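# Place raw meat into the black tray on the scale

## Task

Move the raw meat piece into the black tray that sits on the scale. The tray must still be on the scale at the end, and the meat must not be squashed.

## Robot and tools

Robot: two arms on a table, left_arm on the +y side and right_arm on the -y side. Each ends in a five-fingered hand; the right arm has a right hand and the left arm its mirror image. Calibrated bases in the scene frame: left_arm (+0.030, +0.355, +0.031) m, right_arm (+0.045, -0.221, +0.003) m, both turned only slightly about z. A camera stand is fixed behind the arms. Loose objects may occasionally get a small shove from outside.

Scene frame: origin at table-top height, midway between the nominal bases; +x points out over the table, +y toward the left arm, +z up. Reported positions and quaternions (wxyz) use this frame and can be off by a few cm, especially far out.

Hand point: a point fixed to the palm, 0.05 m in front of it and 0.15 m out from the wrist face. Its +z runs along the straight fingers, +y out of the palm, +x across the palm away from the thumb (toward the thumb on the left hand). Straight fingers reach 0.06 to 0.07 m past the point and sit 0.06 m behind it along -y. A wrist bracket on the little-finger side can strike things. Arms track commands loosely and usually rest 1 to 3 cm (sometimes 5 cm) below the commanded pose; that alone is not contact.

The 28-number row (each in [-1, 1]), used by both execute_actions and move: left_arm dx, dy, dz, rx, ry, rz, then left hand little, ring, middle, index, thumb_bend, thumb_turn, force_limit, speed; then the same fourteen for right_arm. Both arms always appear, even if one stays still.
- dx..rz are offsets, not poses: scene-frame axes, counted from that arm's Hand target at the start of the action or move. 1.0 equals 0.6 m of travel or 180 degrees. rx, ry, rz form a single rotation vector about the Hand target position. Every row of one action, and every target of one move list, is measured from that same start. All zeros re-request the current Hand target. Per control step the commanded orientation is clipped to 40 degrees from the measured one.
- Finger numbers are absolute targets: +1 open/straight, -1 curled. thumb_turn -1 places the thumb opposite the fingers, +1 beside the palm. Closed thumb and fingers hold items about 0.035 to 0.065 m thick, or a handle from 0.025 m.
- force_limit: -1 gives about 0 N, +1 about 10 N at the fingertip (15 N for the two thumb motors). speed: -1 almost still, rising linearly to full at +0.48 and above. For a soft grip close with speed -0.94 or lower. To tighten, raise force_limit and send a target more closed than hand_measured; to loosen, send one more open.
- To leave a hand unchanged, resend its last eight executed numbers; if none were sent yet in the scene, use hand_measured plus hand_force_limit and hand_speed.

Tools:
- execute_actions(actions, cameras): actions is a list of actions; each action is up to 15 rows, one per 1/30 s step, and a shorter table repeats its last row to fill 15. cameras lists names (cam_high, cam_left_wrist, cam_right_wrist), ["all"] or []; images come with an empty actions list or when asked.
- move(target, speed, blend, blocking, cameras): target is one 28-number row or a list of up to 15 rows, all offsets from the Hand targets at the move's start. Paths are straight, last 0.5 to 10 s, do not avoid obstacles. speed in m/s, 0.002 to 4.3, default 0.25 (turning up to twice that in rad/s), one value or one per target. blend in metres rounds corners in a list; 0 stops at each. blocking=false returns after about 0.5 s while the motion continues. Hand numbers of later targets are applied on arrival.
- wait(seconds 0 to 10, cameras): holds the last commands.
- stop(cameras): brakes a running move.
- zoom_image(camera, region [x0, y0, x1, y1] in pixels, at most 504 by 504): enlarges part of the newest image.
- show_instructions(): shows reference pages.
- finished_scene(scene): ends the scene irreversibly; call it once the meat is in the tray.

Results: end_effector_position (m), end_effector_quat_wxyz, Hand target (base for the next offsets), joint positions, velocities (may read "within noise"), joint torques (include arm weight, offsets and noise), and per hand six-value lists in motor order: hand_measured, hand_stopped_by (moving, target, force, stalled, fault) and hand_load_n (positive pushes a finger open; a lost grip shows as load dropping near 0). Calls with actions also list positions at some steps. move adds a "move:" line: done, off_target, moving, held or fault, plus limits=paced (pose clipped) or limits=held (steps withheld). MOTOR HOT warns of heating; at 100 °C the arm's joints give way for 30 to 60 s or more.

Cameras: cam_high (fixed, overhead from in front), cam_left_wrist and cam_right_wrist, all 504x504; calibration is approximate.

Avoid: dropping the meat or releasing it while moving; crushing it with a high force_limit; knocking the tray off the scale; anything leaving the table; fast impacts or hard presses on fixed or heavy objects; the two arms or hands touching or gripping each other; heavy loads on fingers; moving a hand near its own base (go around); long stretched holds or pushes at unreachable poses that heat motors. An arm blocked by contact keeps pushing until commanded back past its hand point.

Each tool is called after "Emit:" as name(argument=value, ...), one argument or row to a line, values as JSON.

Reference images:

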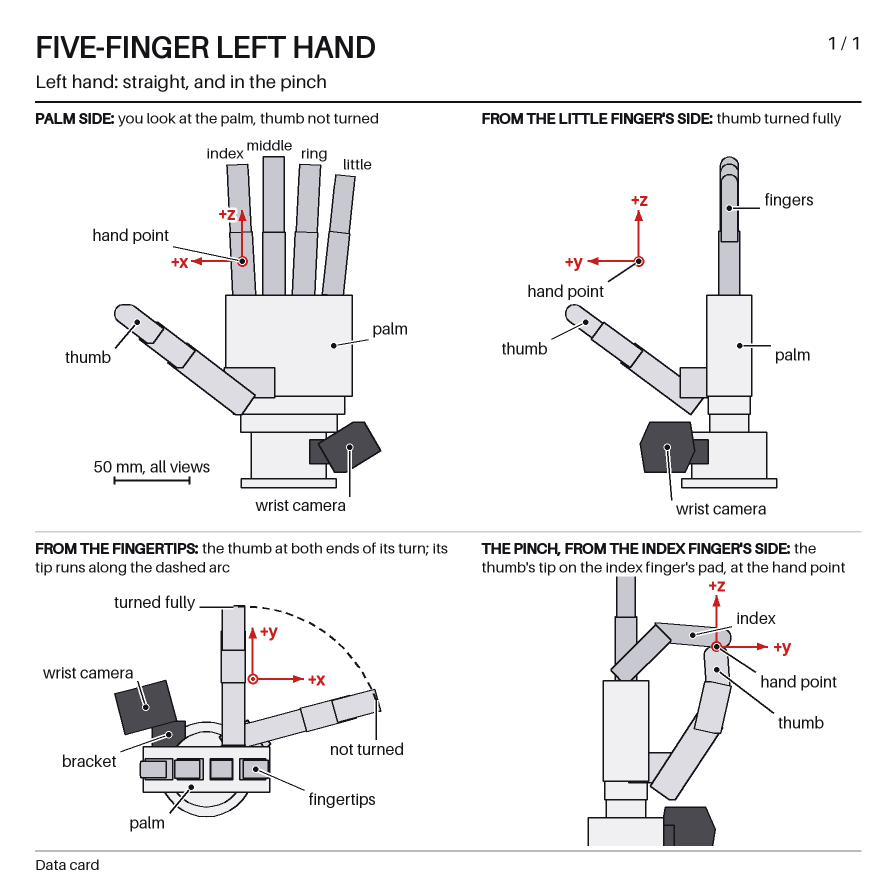

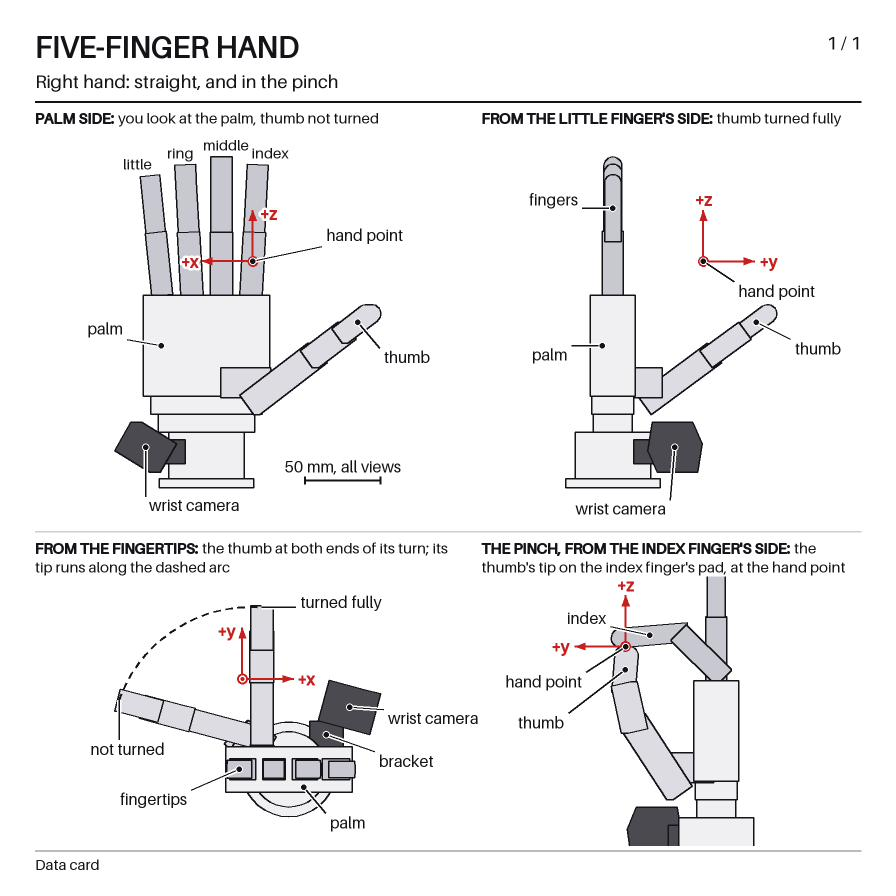

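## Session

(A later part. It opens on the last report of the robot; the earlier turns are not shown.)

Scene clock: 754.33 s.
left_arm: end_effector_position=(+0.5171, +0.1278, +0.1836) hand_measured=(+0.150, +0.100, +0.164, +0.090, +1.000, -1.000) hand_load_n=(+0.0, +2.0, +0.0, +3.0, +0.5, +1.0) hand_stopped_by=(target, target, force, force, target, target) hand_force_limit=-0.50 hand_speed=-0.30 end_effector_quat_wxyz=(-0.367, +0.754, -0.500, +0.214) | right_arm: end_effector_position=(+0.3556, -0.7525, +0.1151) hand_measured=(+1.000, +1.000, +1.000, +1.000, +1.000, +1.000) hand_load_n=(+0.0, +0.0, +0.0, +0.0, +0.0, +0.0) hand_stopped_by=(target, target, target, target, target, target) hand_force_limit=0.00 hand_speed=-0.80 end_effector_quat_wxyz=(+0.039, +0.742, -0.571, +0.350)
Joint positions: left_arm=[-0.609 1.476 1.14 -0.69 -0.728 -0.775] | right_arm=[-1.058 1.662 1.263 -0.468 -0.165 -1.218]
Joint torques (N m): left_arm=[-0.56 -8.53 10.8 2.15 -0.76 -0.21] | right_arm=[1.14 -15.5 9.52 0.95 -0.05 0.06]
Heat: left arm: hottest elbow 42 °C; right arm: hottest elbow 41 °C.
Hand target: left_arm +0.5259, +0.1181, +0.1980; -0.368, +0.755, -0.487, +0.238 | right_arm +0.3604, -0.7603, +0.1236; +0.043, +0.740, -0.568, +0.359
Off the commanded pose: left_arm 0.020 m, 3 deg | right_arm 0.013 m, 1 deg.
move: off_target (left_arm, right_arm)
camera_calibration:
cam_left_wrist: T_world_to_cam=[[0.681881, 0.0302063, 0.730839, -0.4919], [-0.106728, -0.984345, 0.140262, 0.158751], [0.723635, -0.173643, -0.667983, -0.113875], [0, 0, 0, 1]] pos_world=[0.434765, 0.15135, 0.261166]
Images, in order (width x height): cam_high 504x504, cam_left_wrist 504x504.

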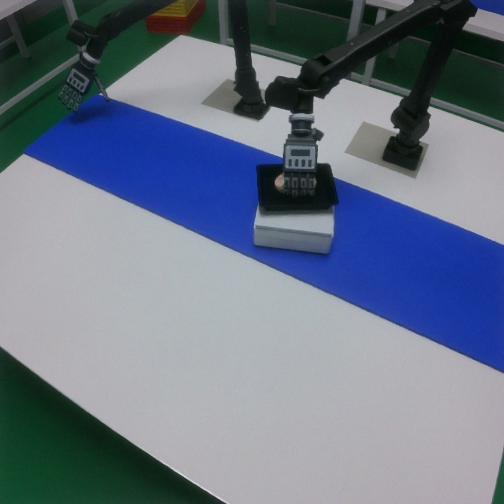

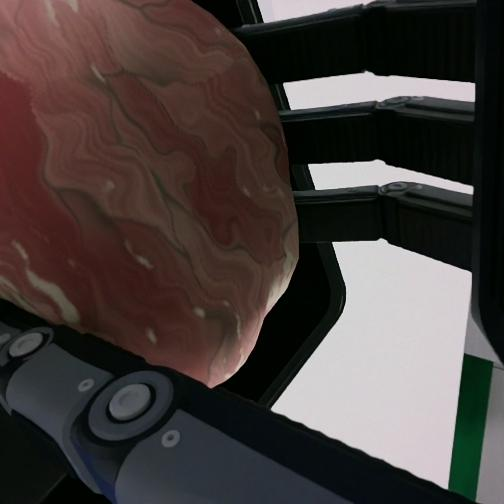

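Emit:
move(
  target=[
    [-0.003,0,-0.055,0,0,0,0.15,0.1,0.05,0.0,1,-1,-0.5,-0.3,0,0,0,0,0,0,1,1,1,1,1,1,0,-0.8],
  ],
  speed=0.04,
  cameras=["cam_high","cam_left_wrist"],
)

Emit:
zoom_image(
  camera="cam_high",
  region=[230, 120, 350, 240],
)

Scene clock: 763.03 s.
left_arm: end_effector_position=(+0.5165, +0.1284, +0.1530) hand_measured=(+0.150, +0.100, +0.164, +0.090, +1.000, -1.000) hand_load_n=(+0.0, +2.0, +0.5, +3.0, +0.5, +0.5) hand_stopped_by=(target, target, force, force, target, target) hand_force_limit=-0.50 hand_speed=-0.30 end_effector_quat_wxyz=(-0.367, +0.755, -0.498, +0.216) | right_arm: end_effector_position=(+0.3556, -0.7525, +0.1151) hand_measured=(+1.000, +1.000, +1.000, +1.000, +1.000, +1.000) hand_load_n=(+0.0, +0.0, +0.0, +0.0, +0.0, +0.0) hand_stopped_by=(target, target, target, target, target, target) hand_force_limit=0.00 hand_speed=-0.80 end_effector_quat_wxyz=(+0.039, +0.742, -0.571, +0.350)
Joint positions: left_arm=[-0.609 1.503 1.082 -0.603 -0.729 -0.778] | right_arm=[-1.058 1.662 1.263 -0.468 -0.165 -1.218]
Joint torques (N m): left_arm=[-1.03 -9.11 10.35 2.13 -0.77 -0.18] | right_arm=[0.15 -15.15 9.72 1.05 -0.05 0.04]
Heat: left arm: hottest elbow 41 °C; right arm: hottest elbow 41 °C.
Hand target: left_arm +0.5241, +0.1180, +0.1651; -0.368, +0.755, -0.487, +0.238 | right_arm +0.3604, -0.7603, +0.1236; +0.043, +0.740, -0.568, +0.359
Off the commanded pose: left_arm 0.018 m, 3 deg | right_arm 0.013 m, 1 deg.
move: off_target (left_arm, right_arm)
camera_calibration:
cam_left_wrist: T_world_to_cam=[[0.678912, 0.0343057, 0.733418, -0.468511], [-0.104561, -0.984209, 0.142827, 0.162032], [0.726736, -0.173654, -0.664604, -0.135876], [0, 0, 0, 1]] pos_world=[0.433766, 0.15195, 0.230168]
Images, in order (width x height): cam_high 504x504, cam_left_wrist 504x504.

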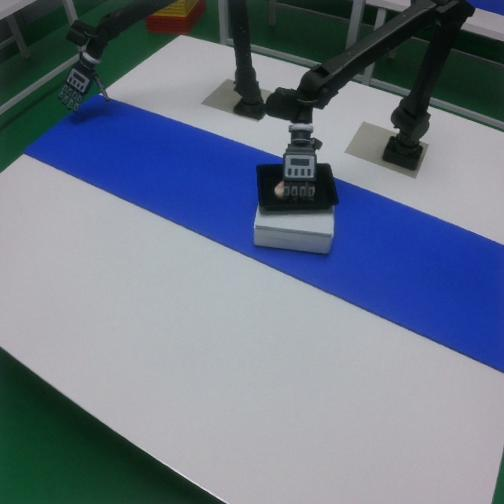

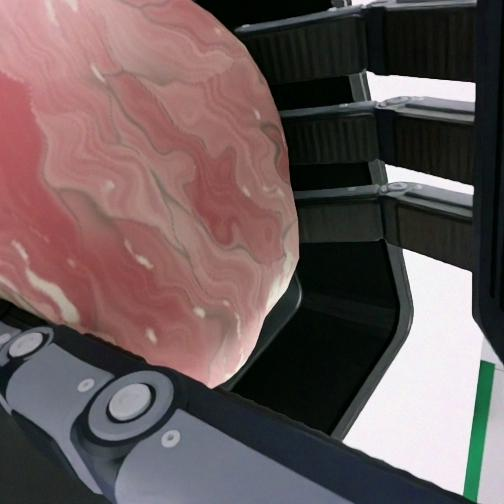

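Scaled by 4.200.

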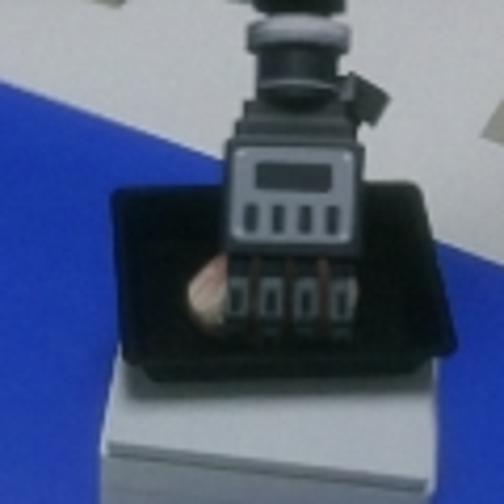

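Emit:
move(
  target=[
    [0,0,-0.02,0,0,0,0.15,0.1,0.05,0.0,1,-1,-0.5,-0.3,0,0,0,0,0,0,1,1,1,1,1,1,0,-0.8],
  ],
  speed=0.03,
  cameras=[],
)

Scene clock: 770.40 s.
left_arm: end_effector_position=(+0.5185, +0.1278, +0.1477) hand_measured=(+0.150, +0.100, +0.164, +0.090, +1.000, -1.000) hand_load_n=(+0.0, +2.0, -1.0, +3.0, +0.5, +0.5) hand_stopped_by=(target, target, force, force, target, target) hand_force_limit=-0.50 hand_speed=-0.30 end_effector_quat_wxyz=(-0.369, +0.755, -0.494, +0.221) | right_arm: end_effector_position=(+0.3556, -0.7525, +0.1151) hand_measured=(+1.000, +1.000, +1.000, +1.000, +1.000, +1.000) hand_load_n=(+0.0, +0.0, +0.0, +0.0, +0.0, +0.0) hand_stopped_by=(target, target, target, target, target, target) hand_force_limit=0.00 hand_speed=-0.80 end_effector_quat_wxyz=(+0.039, +0.742, -0.571, +0.350)
Joint positions: left_arm=[-0.61 1.509 1.069 -0.571 -0.734 -0.779] | right_arm=[-1.058 1.662 1.263 -0.468 -0.165 -1.218]
Joint torques (N m): left_arm=[-0.44 -8.18 9.73 2.06 -0.64 -0.17] | right_arm=[0.56 -15.21 9.73 1.16 -0.05 0.08]
Heat: left arm: hottest elbow 39 °C; right arm: hottest elbow 41 °C.
Hand target: left_arm +0.5242, +0.1182, +0.1532; -0.368, +0.755, -0.487, +0.238 | right_arm +0.3604, -0.7603, +0.1236; +0.043, +0.740, -0.568, +0.359
Off the commanded pose: left_arm 0.012 m, 2 deg | right_arm 0.013 m, 1 deg.
move: off_target (left_arm, right_arm)
No camera images: "cameras" was empty.

Emit:
move(
  target=[
    [0,0,0,0,0,0,0.45,0.45,0.45,0.45,1,-1,-0.5,-0.8,0,0,0,0,0,0,1,1,1,1,1,1,0,-0.8],
  ],
  speed=0.03,
  cameras=["cam_high","cam_left_wrist"],
)

Emit:
zoom_image(
  camera="cam_high",
  region=[230, 120, 350, 240],
)

Scene clock: 776.83 s.
left_arm: end_effector_position=(+0.5178, +0.1252, +0.1480) hand_measured=(+0.450, +0.450, +0.450, +0.450, +1.000, -1.000) hand_load_n=(+0.0, -1.0, +0.0, +0.0, +0.0, +0.0) hand_stopped_by=(target, target, target, target, target, target) hand_force_limit=-0.50 hand_speed=-0.80 end_effector_quat_wxyz=(-0.368, +0.754, -0.495, +0.223) | right_arm: end_effector_position=(+0.3556, -0.7525, +0.1151) hand_measured=(+1.000, +1.000, +1.000, +1.000, +1.000, +1.000) hand_load_n=(+0.0, +0.0, +0.0, +0.0, +0.0, +0.0) hand_stopped_by=(target, target, target, target, target, target) hand_force_limit=0.00 hand_speed=-0.80 end_effector_quat_wxyz=(+0.039, +0.742, -0.571, +0.350)
Joint positions: left_arm=[-0.614 1.509 1.069 -0.569 -0.733 -0.78] | right_arm=[-1.058 1.662 1.263 -0.468 -0.165 -1.218]
Joint torques (N m): left_arm=[-0.62 -8.47 9.72 2.09 -0.63 -0.17] | right_arm=[0.32 -15.62 9.63 0.99 -0.08 0.05]
Heat: left arm: hottest elbow 39 °C; right arm: hottest elbow 41 °C.
Hand target: left_arm +0.5242, +0.1181, +0.1532; -0.368, +0.755, -0.487, +0.238 | right_arm +0.3604, -0.7603, +0.1236; +0.043, +0.740, -0.568, +0.359
Off the commanded pose: left_arm 0.011 m, 2 deg | right_arm 0.013 m, 1 deg.
move: off_target (left_arm, right_arm)
camera_calibration:
cam_left_wrist: T_world_to_cam=[[0.66865, 0.037529, 0.74263, -0.462028], [-0.108544, -0.983101, 0.147412, 0.160952], [0.735613, -0.179175, -0.653277, -0.146363], [0, 0, 0, 1]] pos_world=[0.434072, 0.149347, 0.223774]
Images, in order (width x height): cam_high 504x504, cam_left_wrist 504x504.

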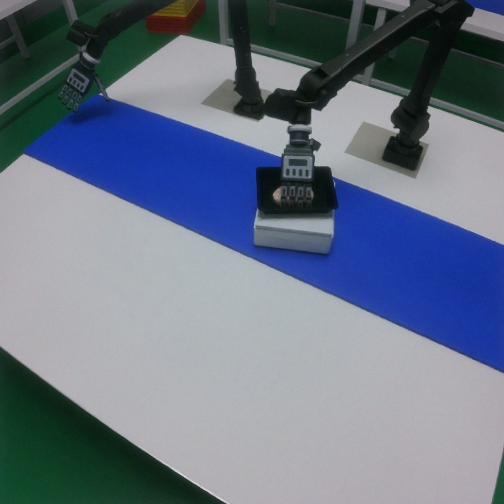

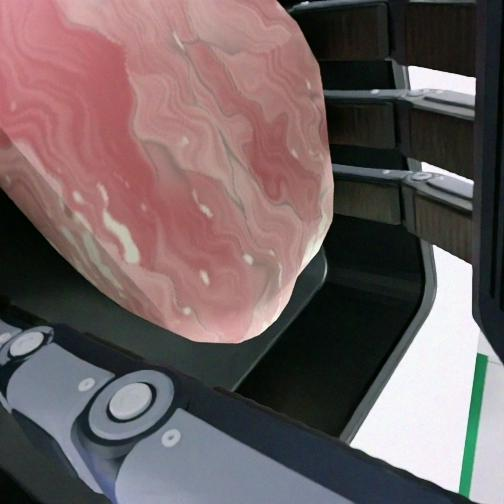

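Scaled by 4.200.

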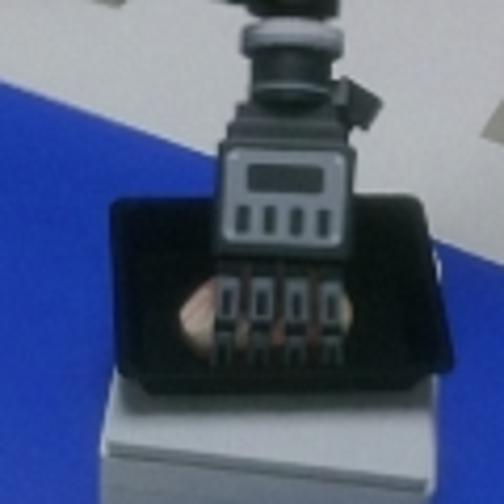

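Emit:
move(
  target=[
    [0.03,0,0.08,0,0,0,0.45,0.45,0.45,0.45,1,-1,-0.5,-0.8,0,0,0,0,0,0,1,1,1,1,1,1,0,-0.8],
    [0.03,0,0.25,0,0,0,0.45,0.45,0.45,0.45,1,-1,-0.5,-0.8,0,0,0,0,0,0,1,1,1,1,1,1,0,-0.8],
  ],
  speed=0.08,
  cameras=["cam_high","cam_left_wrist"],
)

Emit:
zoom_image(
  camera="cam_high",
  region=[230, 120, 350, 240],
)

Scene clock: 796.43 s.
left_arm: end_effector_position=(+0.5285, +0.1202, +0.2673) hand_measured=(+0.450, +0.450, +0.450, +0.450, +1.000, -1.000) hand_load_n=(+0.0, +0.0, +0.0, +0.0, +0.0, +0.0) hand_stopped_by=(target, target, target, target, target, target) hand_force_limit=-0.50 hand_speed=-0.80 end_effector_quat_wxyz=(-0.367, +0.754, -0.501, +0.213) | right_arm: end_effector_position=(+0.3556, -0.7525, +0.1151) hand_measured=(+1.000, +1.000, +1.000, +1.000, +1.000, +1.000) hand_load_n=(+0.0, +0.0, +0.0, +0.0, +0.0, +0.0) hand_stopped_by=(target, target, target, target, target, target) hand_force_limit=0.00 hand_speed=-0.80 end_effector_quat_wxyz=(+0.039, +0.742, -0.571, +0.350)
Joint positions: left_arm=[-0.609 1.464 1.353 -0.918 -0.727 -0.774] | right_arm=[-1.058 1.662 1.263 -0.468 -0.165 -1.218]
Joint torques (N m): left_arm=[0.44 -9.05 15.02 0.58 -0.45 0.08] | right_arm=[0.32 -14.68 9.7 1.07 -0.06 0.04]
Heat: left arm: hottest elbow 38 °C; right arm: hottest elbow 41 °C.
Hand target: left_arm +0.5422, +0.1181, +0.3031; -0.368, +0.755, -0.487, +0.238 | right_arm +0.3604, -0.7603, +0.1236; +0.043, +0.740, -0.568, +0.359
Off the commanded pose: left_arm 0.038 m, 3 deg | right_arm 0.013 m, 1 deg.
move: off_target (left_arm, right_arm)
camera_calibration:
cam_left_wrist: T_world_to_cam=[[0.684137, 0.0288502, 0.728782, -0.561071], [-0.106991, -0.984438, 0.139408, 0.141152], [0.721463, -0.173347, -0.670404, -0.0657158], [0, 0, 0, 1]] pos_world=[0.446363, 0.143751, 0.345165]
Images, in order (width x height): cam_high 504x504, cam_left_wrist 504x504.

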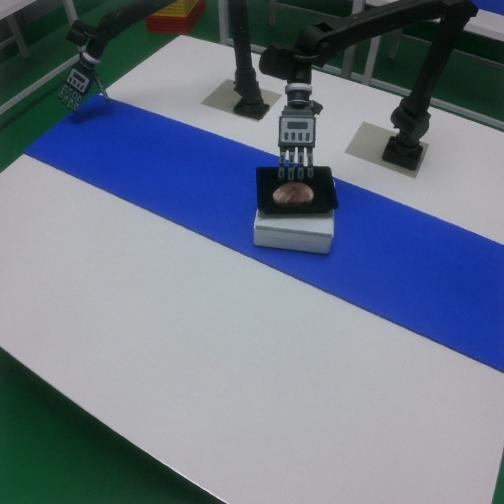

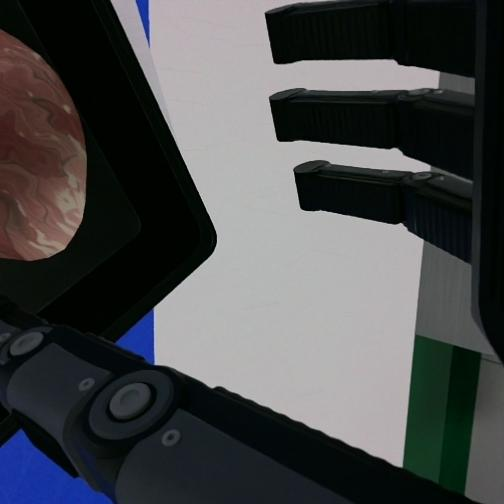

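Scaled by 4.200.

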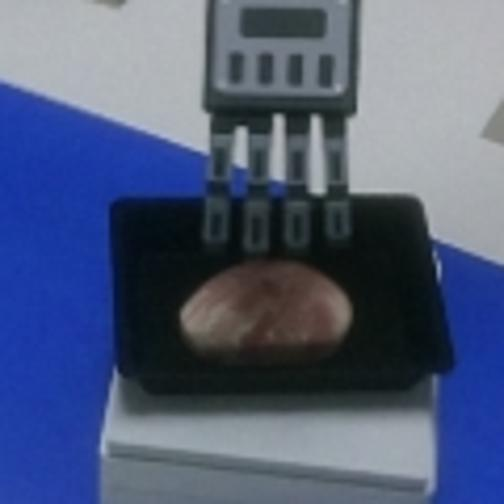

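Emit:
finished_scene(
  scene=1,
)

The scene is finished: the task was done.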